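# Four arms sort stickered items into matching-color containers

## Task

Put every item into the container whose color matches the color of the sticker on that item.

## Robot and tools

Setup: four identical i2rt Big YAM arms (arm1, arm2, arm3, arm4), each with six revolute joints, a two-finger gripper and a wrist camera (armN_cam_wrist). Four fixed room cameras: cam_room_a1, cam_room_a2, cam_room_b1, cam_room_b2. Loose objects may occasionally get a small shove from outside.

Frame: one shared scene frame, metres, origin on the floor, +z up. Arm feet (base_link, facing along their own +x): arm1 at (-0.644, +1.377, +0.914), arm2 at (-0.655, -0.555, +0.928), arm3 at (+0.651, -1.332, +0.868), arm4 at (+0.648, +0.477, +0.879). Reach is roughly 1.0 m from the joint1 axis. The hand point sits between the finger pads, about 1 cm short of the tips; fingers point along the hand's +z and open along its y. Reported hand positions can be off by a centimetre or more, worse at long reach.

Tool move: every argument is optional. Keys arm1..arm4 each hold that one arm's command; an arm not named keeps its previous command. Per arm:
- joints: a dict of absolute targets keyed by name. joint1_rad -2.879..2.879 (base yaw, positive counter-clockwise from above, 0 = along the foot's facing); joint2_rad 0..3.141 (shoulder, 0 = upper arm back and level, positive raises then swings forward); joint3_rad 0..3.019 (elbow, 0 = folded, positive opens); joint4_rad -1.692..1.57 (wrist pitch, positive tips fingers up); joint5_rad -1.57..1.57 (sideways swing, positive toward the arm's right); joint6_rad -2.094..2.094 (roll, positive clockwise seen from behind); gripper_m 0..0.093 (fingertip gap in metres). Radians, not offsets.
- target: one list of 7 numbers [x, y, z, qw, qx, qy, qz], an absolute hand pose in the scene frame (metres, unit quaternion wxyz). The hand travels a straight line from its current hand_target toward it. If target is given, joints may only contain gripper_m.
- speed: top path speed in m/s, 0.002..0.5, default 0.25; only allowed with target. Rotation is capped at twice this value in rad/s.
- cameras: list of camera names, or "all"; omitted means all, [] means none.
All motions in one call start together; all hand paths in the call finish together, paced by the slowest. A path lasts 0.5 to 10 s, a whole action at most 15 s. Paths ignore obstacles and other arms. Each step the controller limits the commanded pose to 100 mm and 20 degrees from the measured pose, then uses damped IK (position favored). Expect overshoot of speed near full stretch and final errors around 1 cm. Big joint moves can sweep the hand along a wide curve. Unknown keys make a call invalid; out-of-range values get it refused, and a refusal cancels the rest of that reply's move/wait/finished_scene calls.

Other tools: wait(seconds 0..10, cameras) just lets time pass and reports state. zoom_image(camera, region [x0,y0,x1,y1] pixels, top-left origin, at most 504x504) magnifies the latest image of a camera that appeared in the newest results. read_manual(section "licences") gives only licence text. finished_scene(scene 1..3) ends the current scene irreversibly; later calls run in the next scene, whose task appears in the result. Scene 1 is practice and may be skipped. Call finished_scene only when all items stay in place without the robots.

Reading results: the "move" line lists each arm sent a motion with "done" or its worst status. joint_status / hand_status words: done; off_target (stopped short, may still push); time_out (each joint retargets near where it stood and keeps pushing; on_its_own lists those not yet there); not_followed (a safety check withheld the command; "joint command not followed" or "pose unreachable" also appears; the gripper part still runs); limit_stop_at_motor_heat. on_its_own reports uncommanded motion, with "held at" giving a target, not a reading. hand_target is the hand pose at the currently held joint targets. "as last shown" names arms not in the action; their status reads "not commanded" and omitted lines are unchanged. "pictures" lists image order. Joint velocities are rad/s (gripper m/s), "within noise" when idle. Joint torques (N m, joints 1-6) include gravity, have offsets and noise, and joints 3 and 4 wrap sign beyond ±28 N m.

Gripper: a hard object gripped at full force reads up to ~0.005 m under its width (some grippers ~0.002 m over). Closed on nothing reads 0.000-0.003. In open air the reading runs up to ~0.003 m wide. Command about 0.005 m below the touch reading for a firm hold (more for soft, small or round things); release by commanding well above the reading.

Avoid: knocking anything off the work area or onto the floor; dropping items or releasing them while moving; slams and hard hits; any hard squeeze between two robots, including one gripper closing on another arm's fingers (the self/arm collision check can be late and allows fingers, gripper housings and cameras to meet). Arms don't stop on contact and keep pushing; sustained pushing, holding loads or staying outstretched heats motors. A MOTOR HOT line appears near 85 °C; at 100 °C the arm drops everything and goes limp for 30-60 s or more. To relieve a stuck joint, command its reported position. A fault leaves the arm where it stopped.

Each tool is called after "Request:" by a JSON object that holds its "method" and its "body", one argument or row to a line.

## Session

Request:
{"method": "move", "body": {
  "arm1": {"joints":{"joint1_rad":1.59,"joint2_rad":1.3,"joint3_rad":1.3,"joint4_rad":-1.05,"joint5_rad":0,"joint6_rad":0}},
  "arm2": {"joints":{"joint1_rad":-1.69,"joint2_rad":1.3,"joint3_rad":1.3,"joint4_rad":-1.05,"joint5_rad":0,"joint6_rad":0}},
  "arm3": {"joints":{"joint1_rad":1.69,"joint2_rad":1.3,"joint3_rad":1.3,"joint4_rad":-1.05,"joint5_rad":0,"joint6_rad":0}},
  "arm4": {"joints":{"joint1_rad":-1.63,"joint2_rad":1.3,"joint3_rad":1.3,"joint4_rad":-1.05,"joint5_rad":0,"joint6_rad":0}}
}}

Request:
{"method": "zoom_image", "body": {
  "camera": "cam_room_b1",
  "region": [40, 280, 400, 470]
}}

Request:
{"method": "zoom_image", "body": {
  "camera": "cam_room_b2",
  "region": [110, 280, 490, 480]
}}

Request:
{"method": "zoom_image", "body": {
  "camera": "cam_room_a1",
  "region": [0, 280, 380, 470]
}}

Request:
{"method": "zoom_image", "body": {
  "camera": "cam_room_a2",
  "region": [180, 270, 480, 470]
}}

Scene clock: 1.93 s.
Joint torques (N m): arm1=[-1.96 -9.99 13.19 1.4 0.04 -0.04] | arm2=[1.08 -11.75 11.88 2.03 -0.02 -0.08] | arm3=[1.14 -12.98 9.99 1.11 0.11 -0.1] | arm4=[1.32 -13.68 9.99 1.07 0.05 0.17]
Motor temperatures (°C): arm1=[20 23 27 23 21 21 21] | arm2=[23 24 26 22 22 20 23] | arm3=[24 23 24 23 24 23 23] | arm4=[22 22 23 22 24 21 24]
Heat: arm1: hottest joint3_rad 27 °C; arm2: hottest joint3_rad 26 °C; arm3: hottest joint1_rad 24 °C; arm4: hottest joint5_rad 24 °C.
move: arm1 done; arm2 done; arm3 done; arm4 done
Joint velocities: within noise
arm1.joint_positions: joint1_rad=+1.591 joint2_rad=+1.319 joint3_rad=+1.280 joint4_rad=-1.059 joint5_rad=-0.002 joint6_rad=+0.007 gripper_m=+0.09398
arm1.joint_status: all done
arm1.hand: x=-1.1244 y=+1.3335 z=+1.2020 quat_wxyz=(+0.010, +0.969, +0.040, -0.242) (m; scene frame)
arm1.hand_target: x=-1.1274 y=+1.3339 z=+1.2218 quat_wxyz=(+0.010, +0.963, +0.043, -0.265) (m; scene frame)
arm1.hand_status: not commanded
arm2.joint_positions: joint1_rad=-1.695 joint2_rad=+1.295 joint3_rad=+1.297 joint4_rad=-1.058 joint5_rad=+0.000 joint6_rad=+0.015 gripper_m=+0.09399
arm2.joint_status: all done
arm2.hand: x=-1.1427 y=-0.5523 z=+1.2271 quat_wxyz=(+0.001, -0.967, +0.010, +0.254) (m; scene frame)
arm2.hand_target: x=-1.1459 y=-0.5547 z=+1.2274 quat_wxyz=(+0.002, -0.967, +0.001, +0.256) (m; scene frame)
arm2.hand_status: not commanded
arm3.joint_positions: joint1_rad=+1.688 joint2_rad=+1.312 joint3_rad=+1.296 joint4_rad=-1.055 joint5_rad=-0.002 joint6_rad=+0.006 gripper_m=+0.09398
arm3.joint_status: all done
arm3.hand: x=+1.1409 y=-1.3294 z=+1.1599 quat_wxyz=(-0.248, -0.003, -0.969, +0.005) (m; scene frame)
arm3.hand_target: x=+1.1408 y=-1.3287 z=+1.1681 quat_wxyz=(-0.258, +0.001, -0.966, +0.007) (m; scene frame)
arm3.hand_status: not commanded
arm4.joint_positions: joint1_rad=-1.636 joint2_rad=+1.318 joint3_rad=+1.287 joint4_rad=-1.058 joint5_rad=+0.000 joint6_rad=-0.012 gripper_m=+0.09398
arm4.joint_status: all done
arm4.hand: x=+1.1376 y=+0.4736 z=+1.1613 quat_wxyz=(-0.236, +0.002, -0.972, +0.004) (m; scene frame)
arm4.hand_target: x=+1.1397 y=+0.4765 z=+1.1771 quat_wxyz=(-0.255, -0.001, -0.967, +0.002) (m; scene frame)
arm4.hand_status: not commanded
pictures: arm1_cam_wrist, arm2_cam_wrist, arm3_cam_wrist, arm4_cam_wrist, cam_room_a1, cam_room_a2, cam_room_b1, cam_room_b2
Images, in order (width x height): arm1_cam_wrist 672x504, arm2_cam_wrist 672x504, arm3_cam_wrist 672x504, arm4_cam_wrist 672x504, cam_room_a1 672x504, cam_room_a2 672x504, cam_room_b1 672x504, cam_room_b2 672x504.

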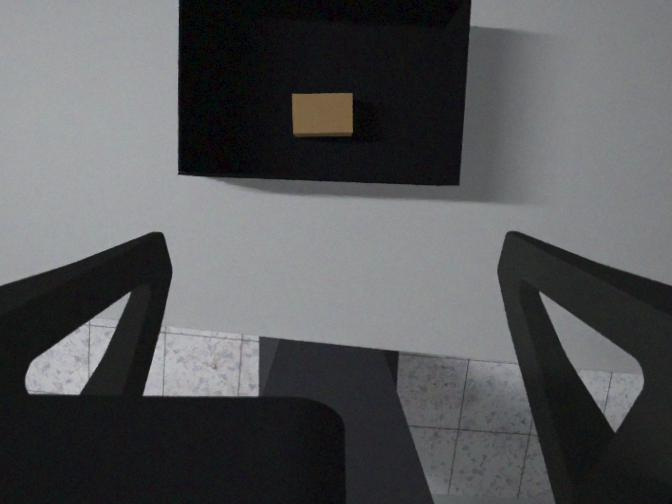

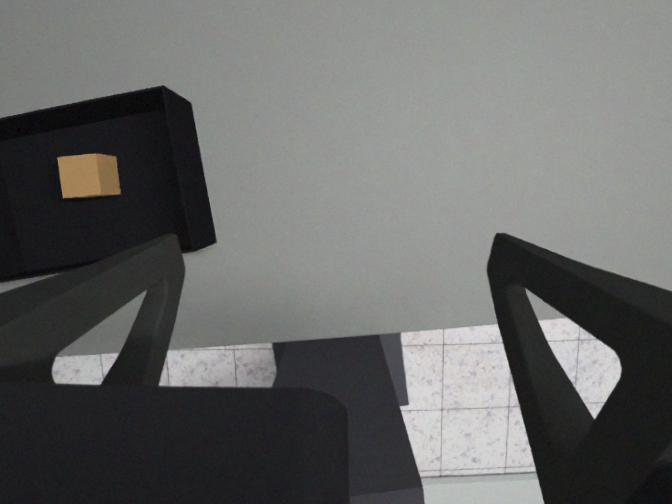

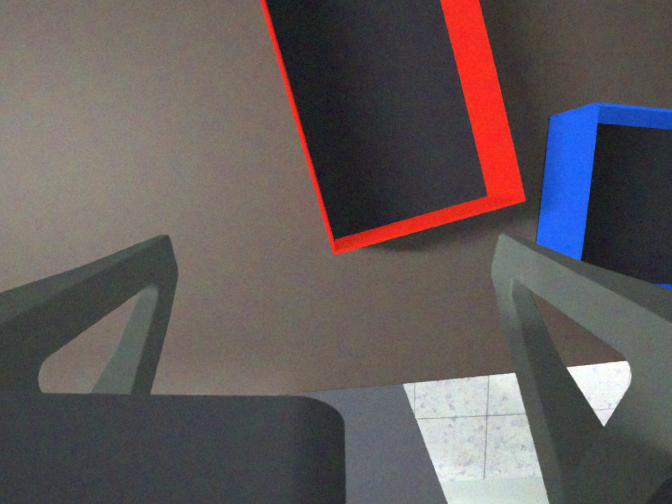

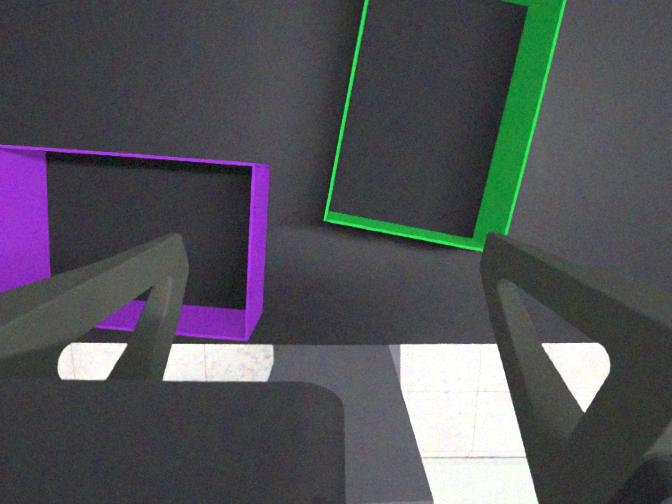

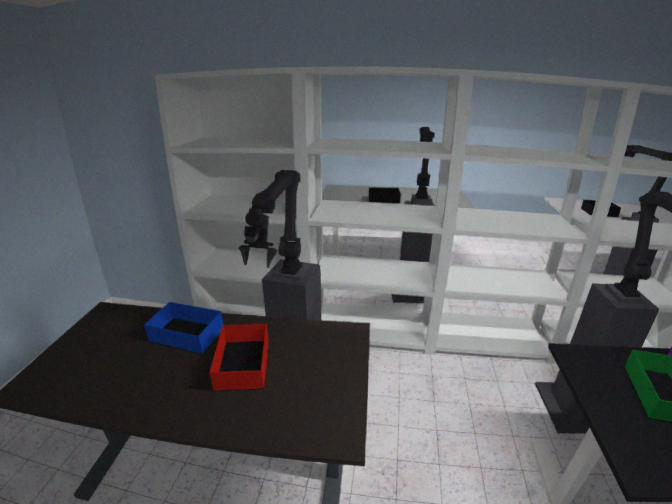

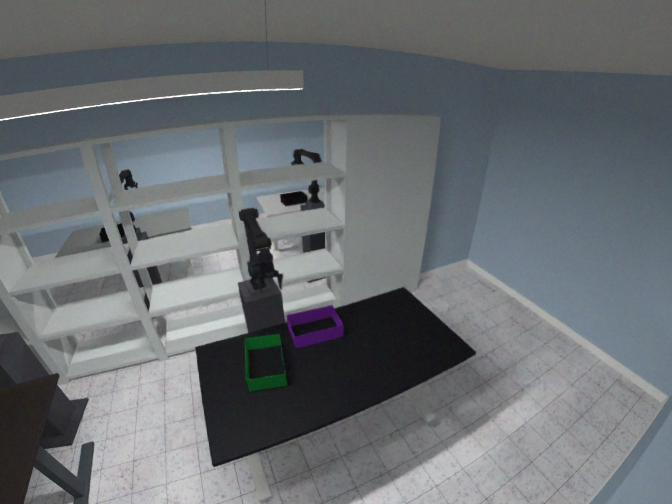

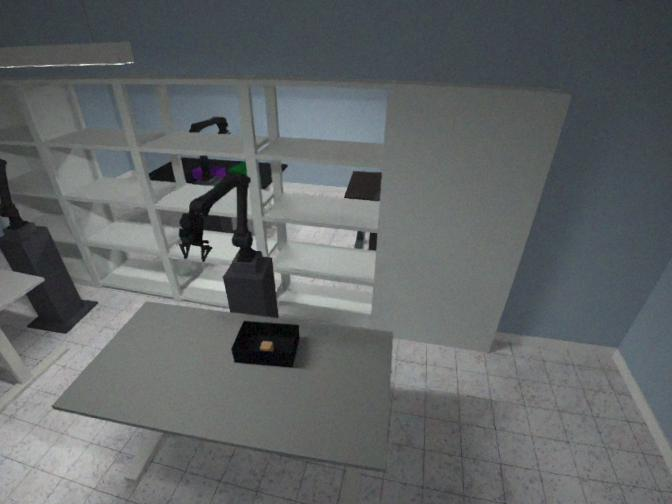

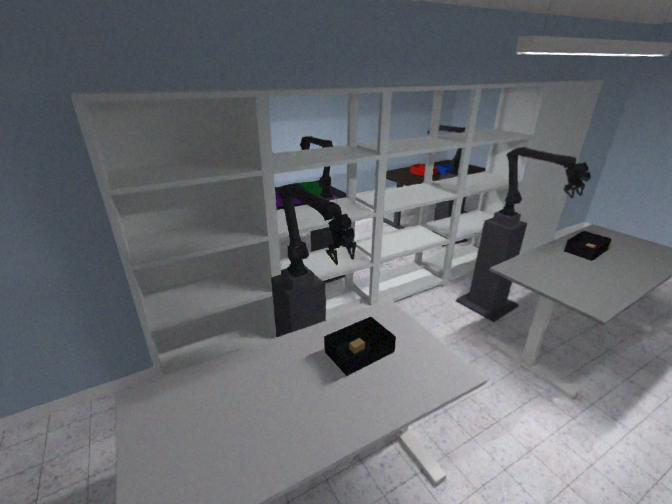

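Scaled by 1.400.

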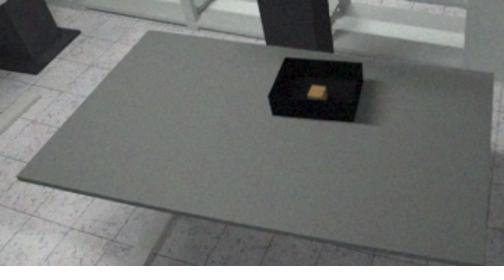

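Scaled by 1.326.

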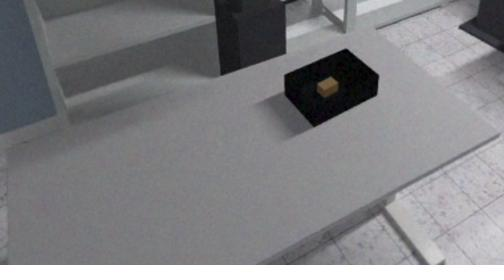

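Scaled by 1.326.

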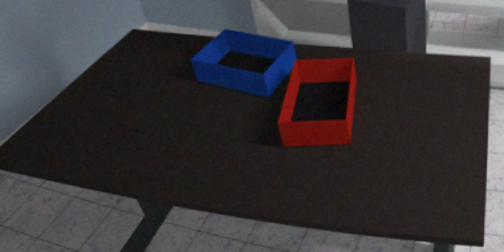

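Scaled by 1.680.

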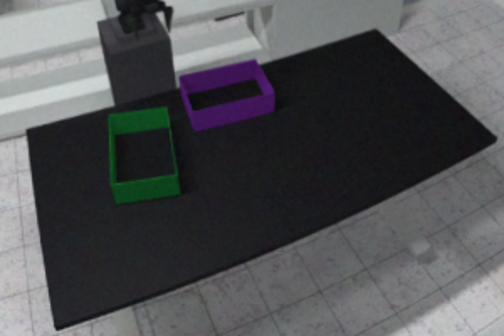

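Request:
{"method": "zoom_image", "body": {
  "camera": "cam_room_b1",
  "region": [225, 315, 305, 375]
}}

Request:
{"method": "zoom_image", "body": {
  "camera": "cam_room_b2",
  "region": [320, 315, 400, 375]
}}

Request:
{"method": "zoom_image", "body": {
  "camera": "cam_room_b2",
  "region": [560, 220, 620, 265]
}}

Request:
{"method": "zoom_image", "body": {
  "camera": "arm1_cam_wrist",
  "region": [260, 70, 400, 175]
}}

Request:
{"method": "zoom_image", "body": {
  "camera": "arm2_cam_wrist",
  "region": [20, 120, 160, 225]
}}

Scaled by 6.300.

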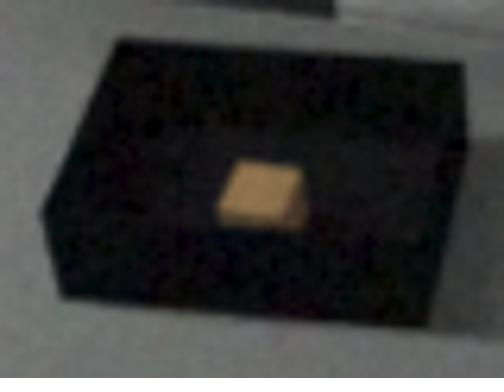

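Scaled by 6.300.

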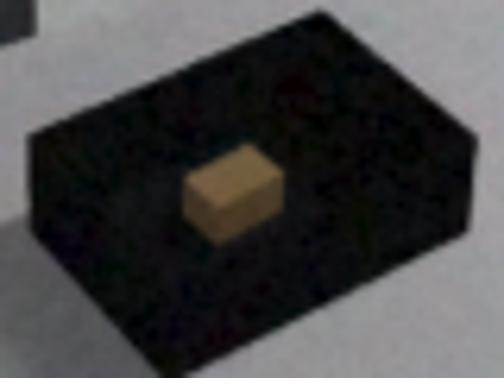

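Scaled by 8.400.

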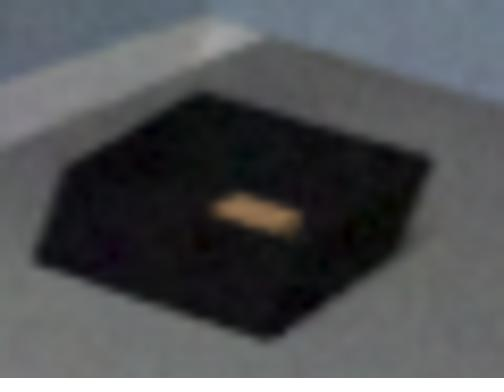

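Scaled by 3.600.

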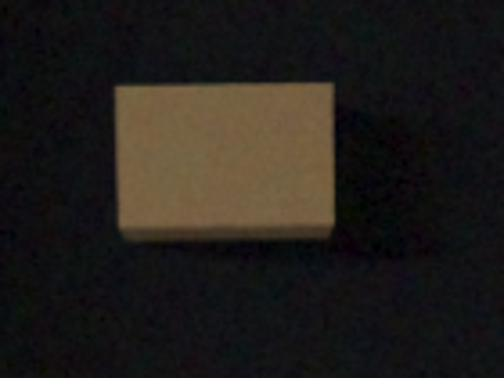

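Scaled by 3.600.

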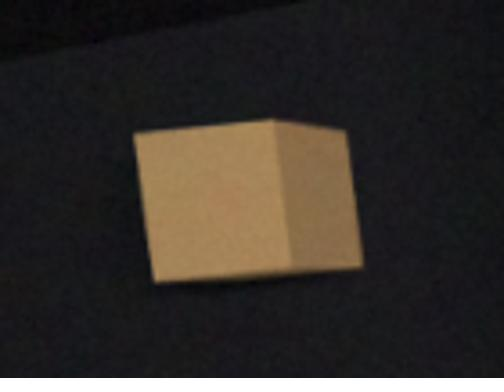

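Request:
{"method": "move", "body": {
  "arm1": {"target":[-1.215,1.312,0.90,0.0105,0.9693,0.0423,-0.2417],"speed":0.35},
  "arm2": {"target":[-1.185,-0.859,0.89,0.0105,0.9693,0.0423,-0.2417],"speed":0.35},
  "cameras": ["arm1_cam_wrist","arm2_cam_wrist"]
}}

Scene clock: 34.07 s.
Joint torques (N m): arm1=[-0.38 -14.04 9.63 1.69 0.06 0.11] | arm2=[0.15 -18.55 11.67 2.14 0.38 0.22] | arm3=[1.32 -13.16 10.04 1.17 0.11 -0.1] | arm4=[1.26 -13.86 10.02 1.01 0.11 0.14]
Motor temperatures (°C): arm1=[20 24 29 23 21 21 21] | arm2=[23 24 31 22 22 20 23] | arm3=[24 24 27 23 24 23 23] | arm4=[22 23 30 22 24 21 24]
Heat: arm1: hottest joint3_rad 29 °C; arm2: hottest joint3_rad 31 °C; arm3: hottest joint3_rad 27 °C; arm4: hottest joint3_rad 30 °C.
move: arm1 off_target; arm2 off_target
Joint velocities: arm1=[within noise] | arm2=[within noise] | arm3=[-0.015 -0.044 -0.017 0.002 0.022 0.007 0] | arm4=[within noise]
arm1.joint_positions: joint1_rad=+1.609 joint2_rad=+1.878 joint3_rad=+1.044 joint4_rad=-0.305 joint5_rad=+0.008 joint6_rad=+0.021 gripper_m=+0.09398
arm1.joint_status: not commanded
arm1.hand: x=-1.2020 y=+1.3196 z=+0.8874 quat_wxyz=(+0.008, +0.974, +0.041, -0.222) (m; scene frame)
arm1.hand_target: x=-1.2145 y=+1.3121 z=+0.9003 quat_wxyz=(+0.011, +0.969, +0.042, -0.242) (m; scene frame)
arm1.hand_status: off_target (0.020 m and 2.4 deg from the pose sent, 0.316 m and 0.2 deg at the start)
arm2.joint_positions: joint1_rad=-1.097 joint2_rad=+1.968 joint3_rad=+1.155 joint4_rad=-0.366 joint5_rad=+0.221 joint6_rad=+0.432 gripper_m=+0.09399
arm2.joint_status: not commanded
arm2.hand: x=-1.1625 y=-0.8496 z=+0.8788 quat_wxyz=(+0.001, -0.974, -0.056, +0.220) (m; scene frame)
arm2.hand_target: x=-1.1841 y=-0.8584 z=+0.8909 quat_wxyz=(-0.011, -0.969, -0.042, +0.242) (m; scene frame)
arm2.hand_status: off_target (0.027 m and 3.3 deg from the pose sent, 0.458 m and 6.3 deg at the start)
arm3, arm4: as last shown
pictures: arm1_cam_wrist, arm2_cam_wrist
Images, in order (width x height): arm1_cam_wrist 672x504, arm2_cam_wrist 672x504.

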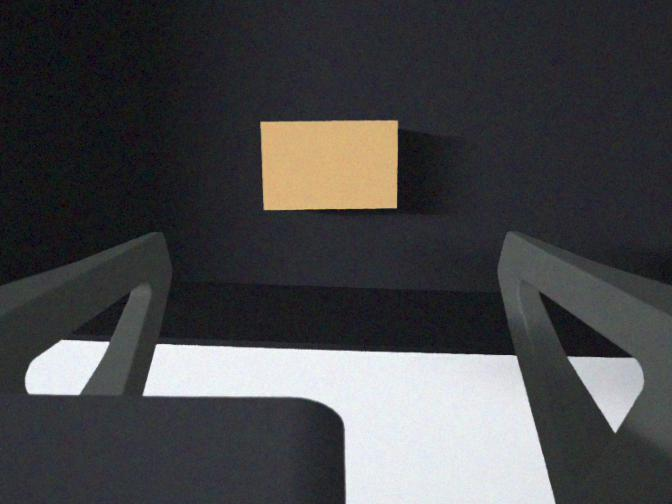

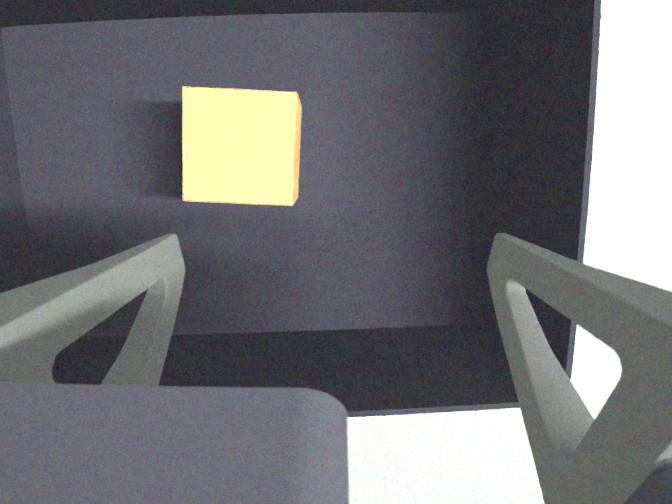

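Request:
{"method": "move", "body": {
  "arm1": {"target":[-1.235,1.307,0.865,0.0061,0.9893,0.0432,-0.1391],"speed":0.25},
  "arm2": {"target":[-1.19,-0.90,0.85,0.0071,0.974,0.0306,-0.2249],"speed":0.25},
  "cameras": ["arm1_cam_wrist","arm2_cam_wrist"]
}}

Scene clock: 57.87 s.
Joint torques (N m): arm1=[-1.2 -14.1 12.12 0.47 -0.07 0.13] | arm2=[0.79 -18.84 11.9 0.96 0.41 0.21] | arm3=[1.2 -12.98 10.02 1.21 0.11 -0.11] | arm4=[1.2 -13.57 10.06 0.96 0.1 0.16]
Motor temperatures (°C): arm1=[20 25 30 23 21 21 21] | arm2=[23 25 30 22 22 20 23] | arm3=[24 24 28 23 24 23 23] | arm4=[22 24 33 22 24 21 24]
Heat: arm1: hottest joint3_rad 30 °C; arm2: hottest joint3_rad 30 °C; arm3: hottest joint3_rad 28 °C; arm4: hottest joint3_rad 33 °C.
move: arm1 off_target; arm2 off_target
Joint velocities: within noise
arm1.joint_positions: joint1_rad=+1.612 joint2_rad=+2.021 joint3_rad=+1.232 joint4_rad=-0.547 joint5_rad=+0.006 joint6_rad=+0.026 gripper_m=+0.09398
arm1.joint_status: not commanded
arm1.hand: x=-1.2157 y=+1.3162 z=+0.8544 quat_wxyz=(+0.003, +0.991, +0.041, -0.125) (m; scene frame)
arm1.hand_target: x=-1.2342 y=+1.3069 z=+0.8655 quat_wxyz=(+0.006, +0.989, +0.043, -0.139) (m; scene frame)
arm1.hand_status: off_target (0.024 m and 1.7 deg from the pose sent, 0.042 m and 9.6 deg at the start)
arm2.joint_positions: joint1_rad=-1.050 joint2_rad=+2.088 joint3_rad=+1.271 joint4_rad=-0.369 joint5_rad=+0.235 joint6_rad=+0.512 gripper_m=+0.09399
arm2.joint_status: not commanded
arm2.hand: x=-1.1771 y=-0.8917 z=+0.8501 quat_wxyz=(-0.005, -0.974, -0.039, +0.221) (m; scene frame)
arm2.hand_target: x=-1.1895 y=-0.8998 z=+0.8504 quat_wxyz=(-0.007, -0.974, -0.031, +0.225) (m; scene frame)
arm2.hand_status: off_target (0.015 m and 1.1 deg from the pose sent, 0.064 m and 3.1 deg at the start)
arm3, arm4: as last shown
pictures: arm1_cam_wrist, arm2_cam_wrist
Images, in order (width x height): arm1_cam_wrist 672x504, arm2_cam_wrist 672x504.

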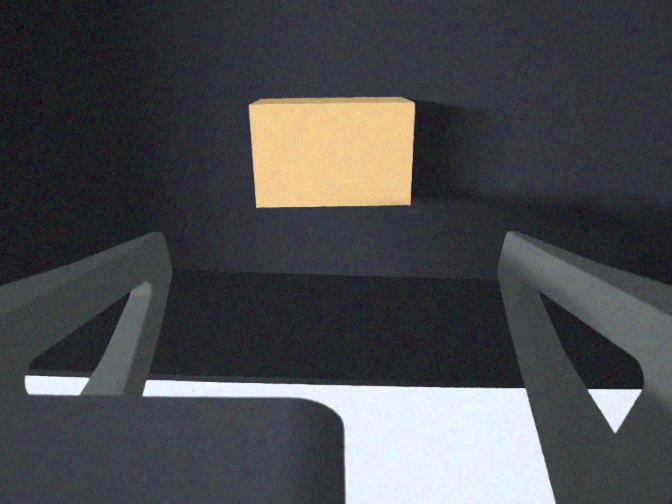

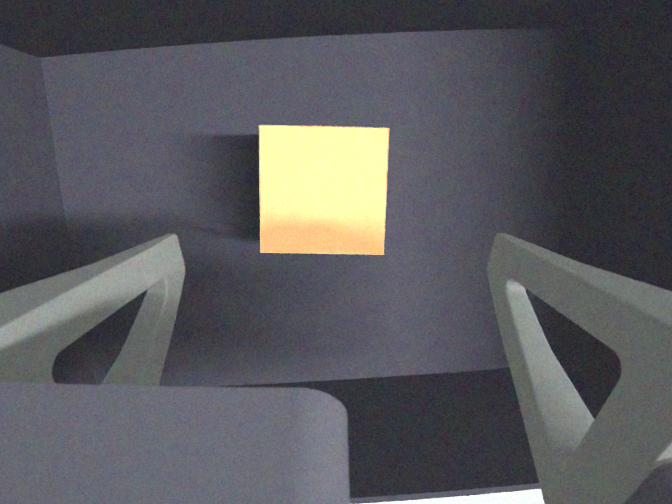

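Request:
{"method": "move", "body": {
  "arm1": {"target":[-1.25,1.306,0.772,0.0061,0.9893,0.0432,-0.1391],"speed":0.15},
  "arm2": {"target":[-1.208,-0.907,0.768,0.0071,0.974,0.0306,-0.2249],"speed":0.15},
  "cameras": ["arm1_cam_wrist","arm2_cam_wrist"]
}}

Scene clock: 69.93 s.
Joint torques (N m): arm1=[-1.08 -15.5 10.41 1.22 -0.05 0.1] | arm2=[0.03 -20.19 10.58 2.15 0.26 0.13] | arm3=[1.32 -13.1 9.99 1.21 0.11 -0.11] | arm4=[1.03 -13.57 10 1.03 0.07 0.16]
Motor temperatures (°C): arm1=[20 25 32 23 21 21 21] | arm2=[23 26 31 22 22 20 23] | arm3=[24 24 29 23 24 23 23] | arm4=[22 24 34 22 24 21 24]
Heat: arm1: hottest joint3_rad 32 °C; arm2: hottest joint3_rad 31 °C; arm3: hottest joint3_rad 29 °C; arm4: hottest joint3_rad 34 °C.
move: arm1 off_target; arm2 off_target
Joint velocities: within noise
arm1.joint_positions: joint1_rad=+1.612 joint2_rad=+2.226 joint3_rad=+1.283 joint4_rad=-0.413 joint5_rad=+0.006 joint6_rad=+0.026 gripper_m=+0.09398
arm1.joint_status: not commanded
arm1.hand: x=-1.2260 y=+1.3154 z=+0.7629 quat_wxyz=(+0.003, +0.993, +0.042, -0.115) (m; scene frame)
arm1.hand_target: x=-1.2489 y=+1.3059 z=+0.7728 quat_wxyz=(+0.006, +0.989, +0.043, -0.139) (m; scene frame)
arm1.hand_status: off_target (0.027 m and 2.8 deg from the pose sent, 0.090 m and 1.7 deg at the start)
arm2.joint_positions: joint1_rad=-1.050 joint2_rad=+2.279 joint3_rad=+1.357 joint4_rad=-0.287 joint5_rad=+0.235 joint6_rad=+0.513 gripper_m=+0.09399
arm2.joint_status: not commanded
arm2.hand: x=-1.1895 y=-0.9008 z=+0.7697 quat_wxyz=(+0.001, -0.977, -0.040, +0.211) (m; scene frame)
arm2.hand_target: x=-1.2072 y=-0.9065 z=+0.7686 quat_wxyz=(-0.007, -0.974, -0.031, +0.225) (m; scene frame)
arm2.hand_status: off_target (0.020 m and 2.2 deg from the pose sent, 0.089 m and 1.1 deg at the start)
arm3, arm4: as last shown
pictures: arm1_cam_wrist, arm2_cam_wrist
Images, in order (width x height): arm1_cam_wrist 672x504, arm2_cam_wrist 672x504.

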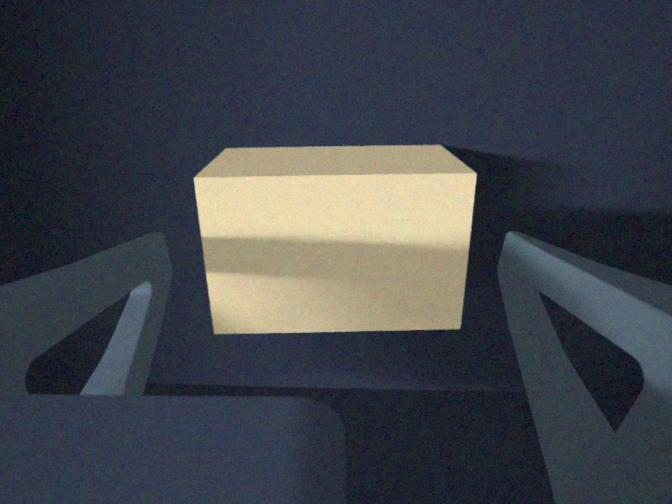

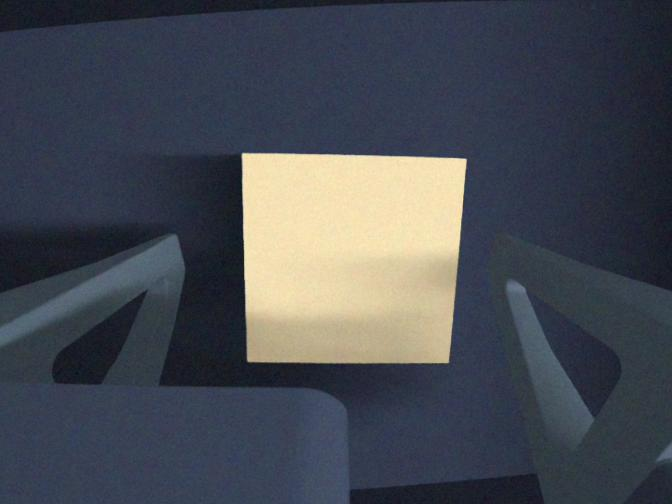

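Request:
{"method": "move", "body": {
  "arm1": {"joints":{"gripper_m":0.053}},
  "arm2": {"joints":{"gripper_m":0.037}},
  "cameras": ["arm1_cam_wrist","arm2_cam_wrist"]
}}

Request:
{"method": "move", "body": {
  "arm1": {"target":[-1.15,1.306,1.06,0.0061,0.9893,0.0432,-0.1391],"speed":0.25},
  "arm2": {"target":[-1.15,-0.85,1.05,0.0071,0.974,0.0306,-0.2249],"speed":0.25},
  "cameras": ["arm1_cam_wrist","arm2_cam_wrist"]
}}

Scene clock: 74.27 s.
Joint torques (N m): arm1=[-0.79 -16.15 10.43 1.33 0.01 0.13] | arm2=[0.15 -20.19 10.61 2.09 0.27 0.13] | arm3=[1.08 -13.04 9.99 1.14 0.11 -0.1] | arm4=[1.26 -13.57 9.99 1.09 0.09 0.15]
Motor temperatures (°C): arm1=[20 25 32 23 21 21 21] | arm2=[23 26 31 22 22 20 23] | arm3=[24 24 29 23 24 23 23] | arm4=[22 24 34 22 24 21 24]
Heat: arm1: hottest joint3_rad 32 °C; arm2: hottest joint3_rad 31 °C; arm3: hottest joint3_rad 29 °C; arm4: hottest joint3_rad 34 °C.
move: arm1 off_target; arm2 off_target
Joint velocities: within noise
arm1.joint_positions: joint1_rad=+1.612 joint2_rad=+2.226 joint3_rad=+1.283 joint4_rad=-0.413 joint5_rad=+0.006 joint6_rad=+0.026 gripper_m=+0.06730
arm1.joint_status: gripper_m off_target (ended at +0.06733, target +0.05300)
arm1.hand: x=-1.2260 y=+1.3154 z=+0.7629 quat_wxyz=(+0.003, +0.993, +0.041, -0.115) (m; scene frame)
arm1.hand_target: x=-1.2489 y=+1.3060 z=+0.7728 quat_wxyz=(+0.006, +0.989, +0.043, -0.139) (m; scene frame)
arm1.hand_status: not commanded
arm2.joint_positions: joint1_rad=-1.050 joint2_rad=+2.279 joint3_rad=+1.357 joint4_rad=-0.285 joint5_rad=+0.235 joint6_rad=+0.513 gripper_m=+0.05312
arm2.joint_status: gripper_m off_target (ended at +0.05314, target +0.03700)
arm2.hand: x=-1.1899 y=-0.9011 z=+0.7699 quat_wxyz=(+0.001, -0.976, -0.040, +0.212) (m; scene frame)
arm2.hand_target: x=-1.2072 y=-0.9065 z=+0.7686 quat_wxyz=(-0.007, -0.974, -0.031, +0.225) (m; scene frame)
arm2.hand_status: not commanded
arm3, arm4: as last shown
pictures: arm1_cam_wrist, arm2_cam_wrist
Images, in order (width x height): arm1_cam_wrist 672x504, arm2_cam_wrist 672x504.

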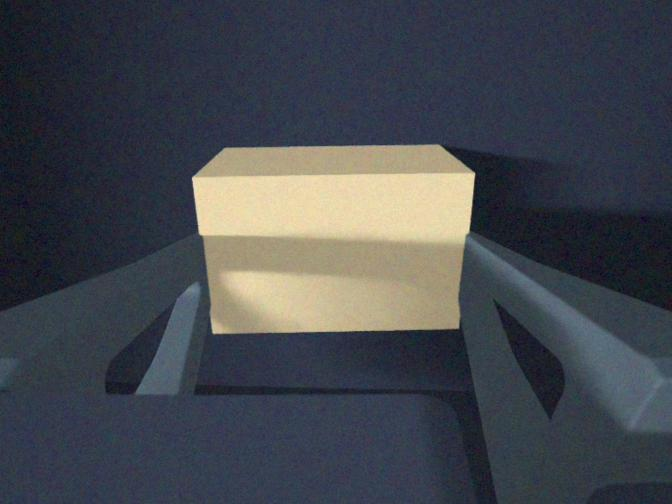

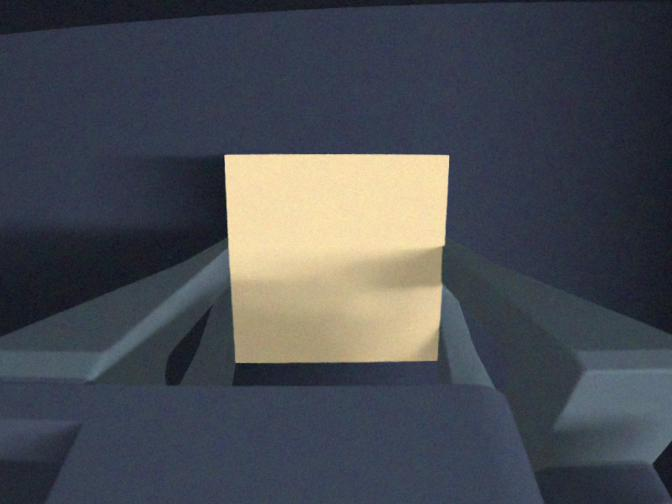

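Scene clock: 76.17 s.
Joint torques (N m): arm1=[-1.2 -11.52 13.26 0.39 0.1 0.13] | arm2=[0.03 -17.2 11.34 1.06 0.08 -0.06] | arm3=[1.26 -13.22 10 1.16 0.11 -0.1] | arm4=[0.91 -13.63 10.11 1.07 0.11 0.16]
Motor temperatures (°C): arm1=[20 25 32 23 21 21 21] | arm2=[23 26 31 22 22 20 23] | arm3=[24 24 29 23 24 23 23] | arm4=[22 24 34 22 24 21 24]
Heat: arm1: hottest joint3_rad 32 °C; arm2: hottest joint3_rad 31 °C; arm3: hottest joint3_rad 29 °C; arm4: hottest joint3_rad 34 °C.
move: arm1 off_target; arm2 done
Joint velocities: within noise
arm1.joint_positions: joint1_rad=+1.634 joint2_rad=+1.575 joint3_rad=+1.183 joint4_rad=-0.942 joint5_rad=+0.008 joint6_rad=+0.047 gripper_m=+0.06731
arm1.joint_status: not commanded
arm1.hand: x=-1.1397 y=+1.3129 z=+1.0456 quat_wxyz=(+0.005, +0.991, +0.042, -0.126) (m; scene frame)
arm1.hand_target: x=-1.1495 y=+1.3061 z=+1.0602 quat_wxyz=(+0.006, +0.989, +0.043, -0.139) (m; scene frame)
arm1.hand_status: off_target (0.019 m and 1.5 deg from the pose sent, 0.307 m and 2.8 deg at the start)
arm2.joint_positions: joint1_rad=-1.074 joint2_rad=+1.675 joint3_rad=+1.256 joint4_rad=-0.747 joint5_rad=+0.230 joint6_rad=+0.510 gripper_m=+0.05312
arm2.joint_status: not commanded
arm2.hand: x=-1.1464 y=-0.8534 z=+1.0490 quat_wxyz=(-0.010, -0.973, -0.028, +0.228) (m; scene frame)
arm2.hand_target: x=-1.1500 y=-0.8500 z=+1.0500 quat_wxyz=(-0.007, -0.974, -0.031, +0.225) (m; scene frame)
arm2.hand_status: done (0.005 m and 0.5 deg from the pose sent, 0.287 m and 2.0 deg at the start)
arm3, arm4: as last shown
pictures: arm1_cam_wrist, arm2_cam_wrist
Images, in order (width x height): arm1_cam_wrist 672x504, arm2_cam_wrist 672x504.

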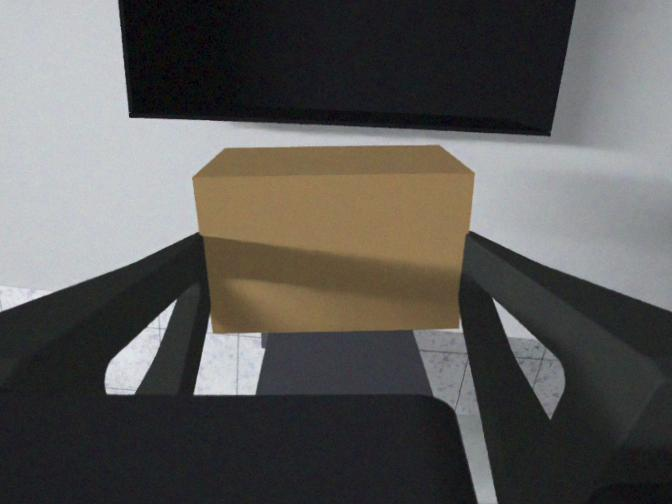

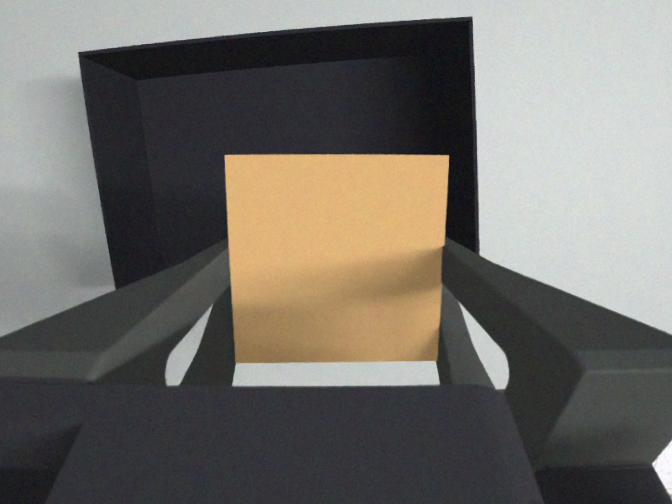

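Request:
{"method": "move", "body": {
  "arm1": {"joints":{"joint2_rad":1.3,"joint4_rad":0.6}},
  "arm2": {"joints":{"joint2_rad":1.3,"joint4_rad":0.5}},
  "cameras": ["cam_room_b1","cam_room_b2","arm1_cam_wrist"]
}}

Request:
{"method": "zoom_image", "body": {
  "camera": "cam_room_b1",
  "region": [150, 170, 350, 320]
}}

Request:
{"method": "zoom_image", "body": {
  "camera": "cam_room_b2",
  "region": [250, 170, 450, 320]
}}

Scene clock: 83.07 s.
Joint torques (N m): arm1=[-0.97 -6.77 14.95 2.13 0.1 0.16] | arm2=[-0.09 -10.99 12.85 3.18 -0.2 -0.11] | arm3=[1.26 -13.04 10.02 1.21 0.1 -0.11] | arm4=[1.2 -13.92 10 0.95 0.1 0.16]
Motor temperatures (°C): arm1=[20 25 33 23 21 21 21] | arm2=[23 26 31 22 22 20 23] | arm3=[24 24 29 23 24 23 23] | arm4=[22 24 34 22 24 21 24]
Heat: arm1: hottest joint3_rad 33 °C; arm2: hottest joint3_rad 31 °C; arm3: hottest joint3_rad 29 °C; arm4: hottest joint3_rad 34 °C.
move: arm1 done; arm2 done
Joint velocities: within noise
arm1.joint_positions: joint1_rad=+1.634 joint2_rad=+1.293 joint3_rad=+1.183 joint4_rad=+0.579 joint5_rad=+0.008 joint6_rad=+0.047 gripper_m=+0.06732
arm1.joint_status: all done
arm1.hand: x=-1.2124 y=+1.3011 z=+1.5051 quat_wxyz=(+0.073, +0.517, +0.020, -0.853) (m; scene frame)
arm1.hand_target: x=-1.2094 y=+1.2952 z=+1.5260 quat_wxyz=(+0.082, +0.496, +0.020, -0.864) (m; scene frame)
arm1.hand_status: not commanded
arm2.joint_positions: joint1_rad=-1.074 joint2_rad=+1.283 joint3_rad=+1.256 joint4_rad=+0.476 joint5_rad=+0.229 joint6_rad=+0.510 gripper_m=+0.05310
arm2.joint_status: all done
arm2.hand: x=-1.1523 y=-0.8587 z=+1.5334 quat_wxyz=(-0.396, -0.534, +0.068, +0.744) (m; scene frame)
arm2.hand_target: x=-1.1586 y=-0.8569 z=+1.5357 quat_wxyz=(-0.391, -0.527, +0.067, +0.752) (m; scene frame)
arm2.hand_status: not commanded
arm3, arm4: as last shown
pictures: arm1_cam_wrist, cam_room_b1, cam_room_b2
Images, in order (width x height): arm1_cam_wrist 672x504, cam_room_b1 672x504, cam_room_b2 672x504.

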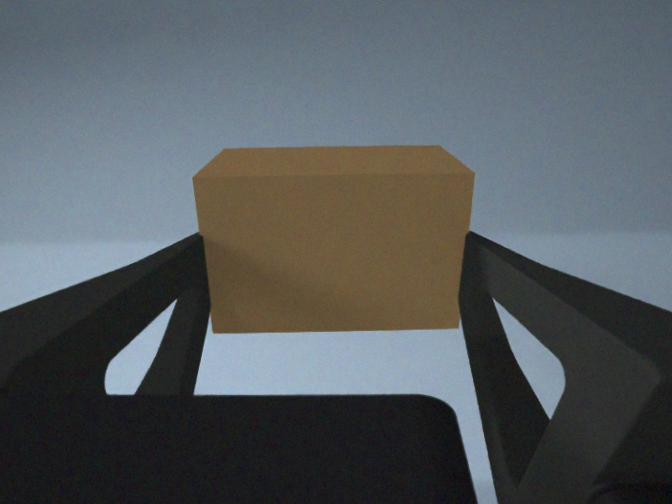

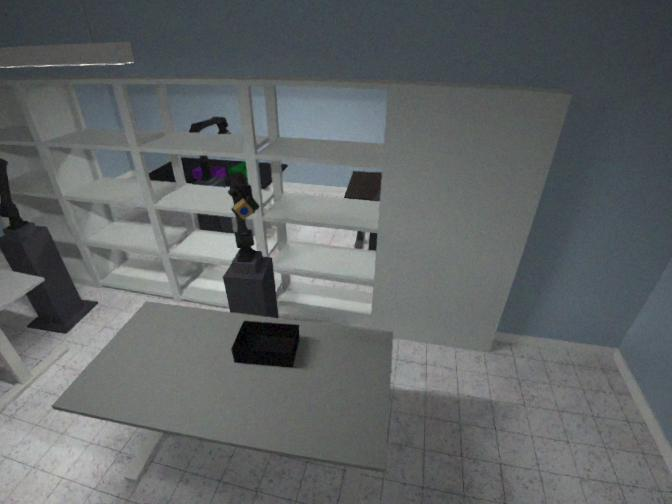

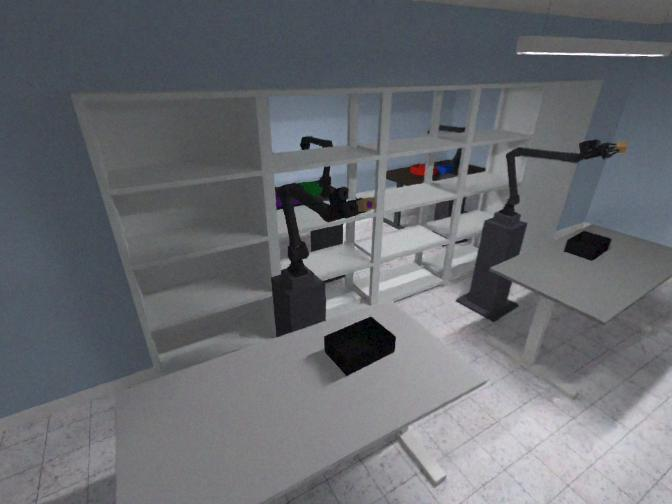

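Scaled by 2.520.

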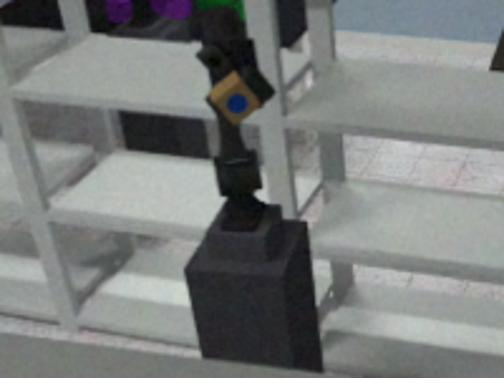

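Scaled by 2.520.

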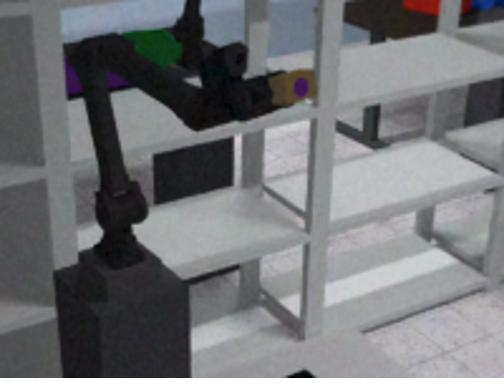

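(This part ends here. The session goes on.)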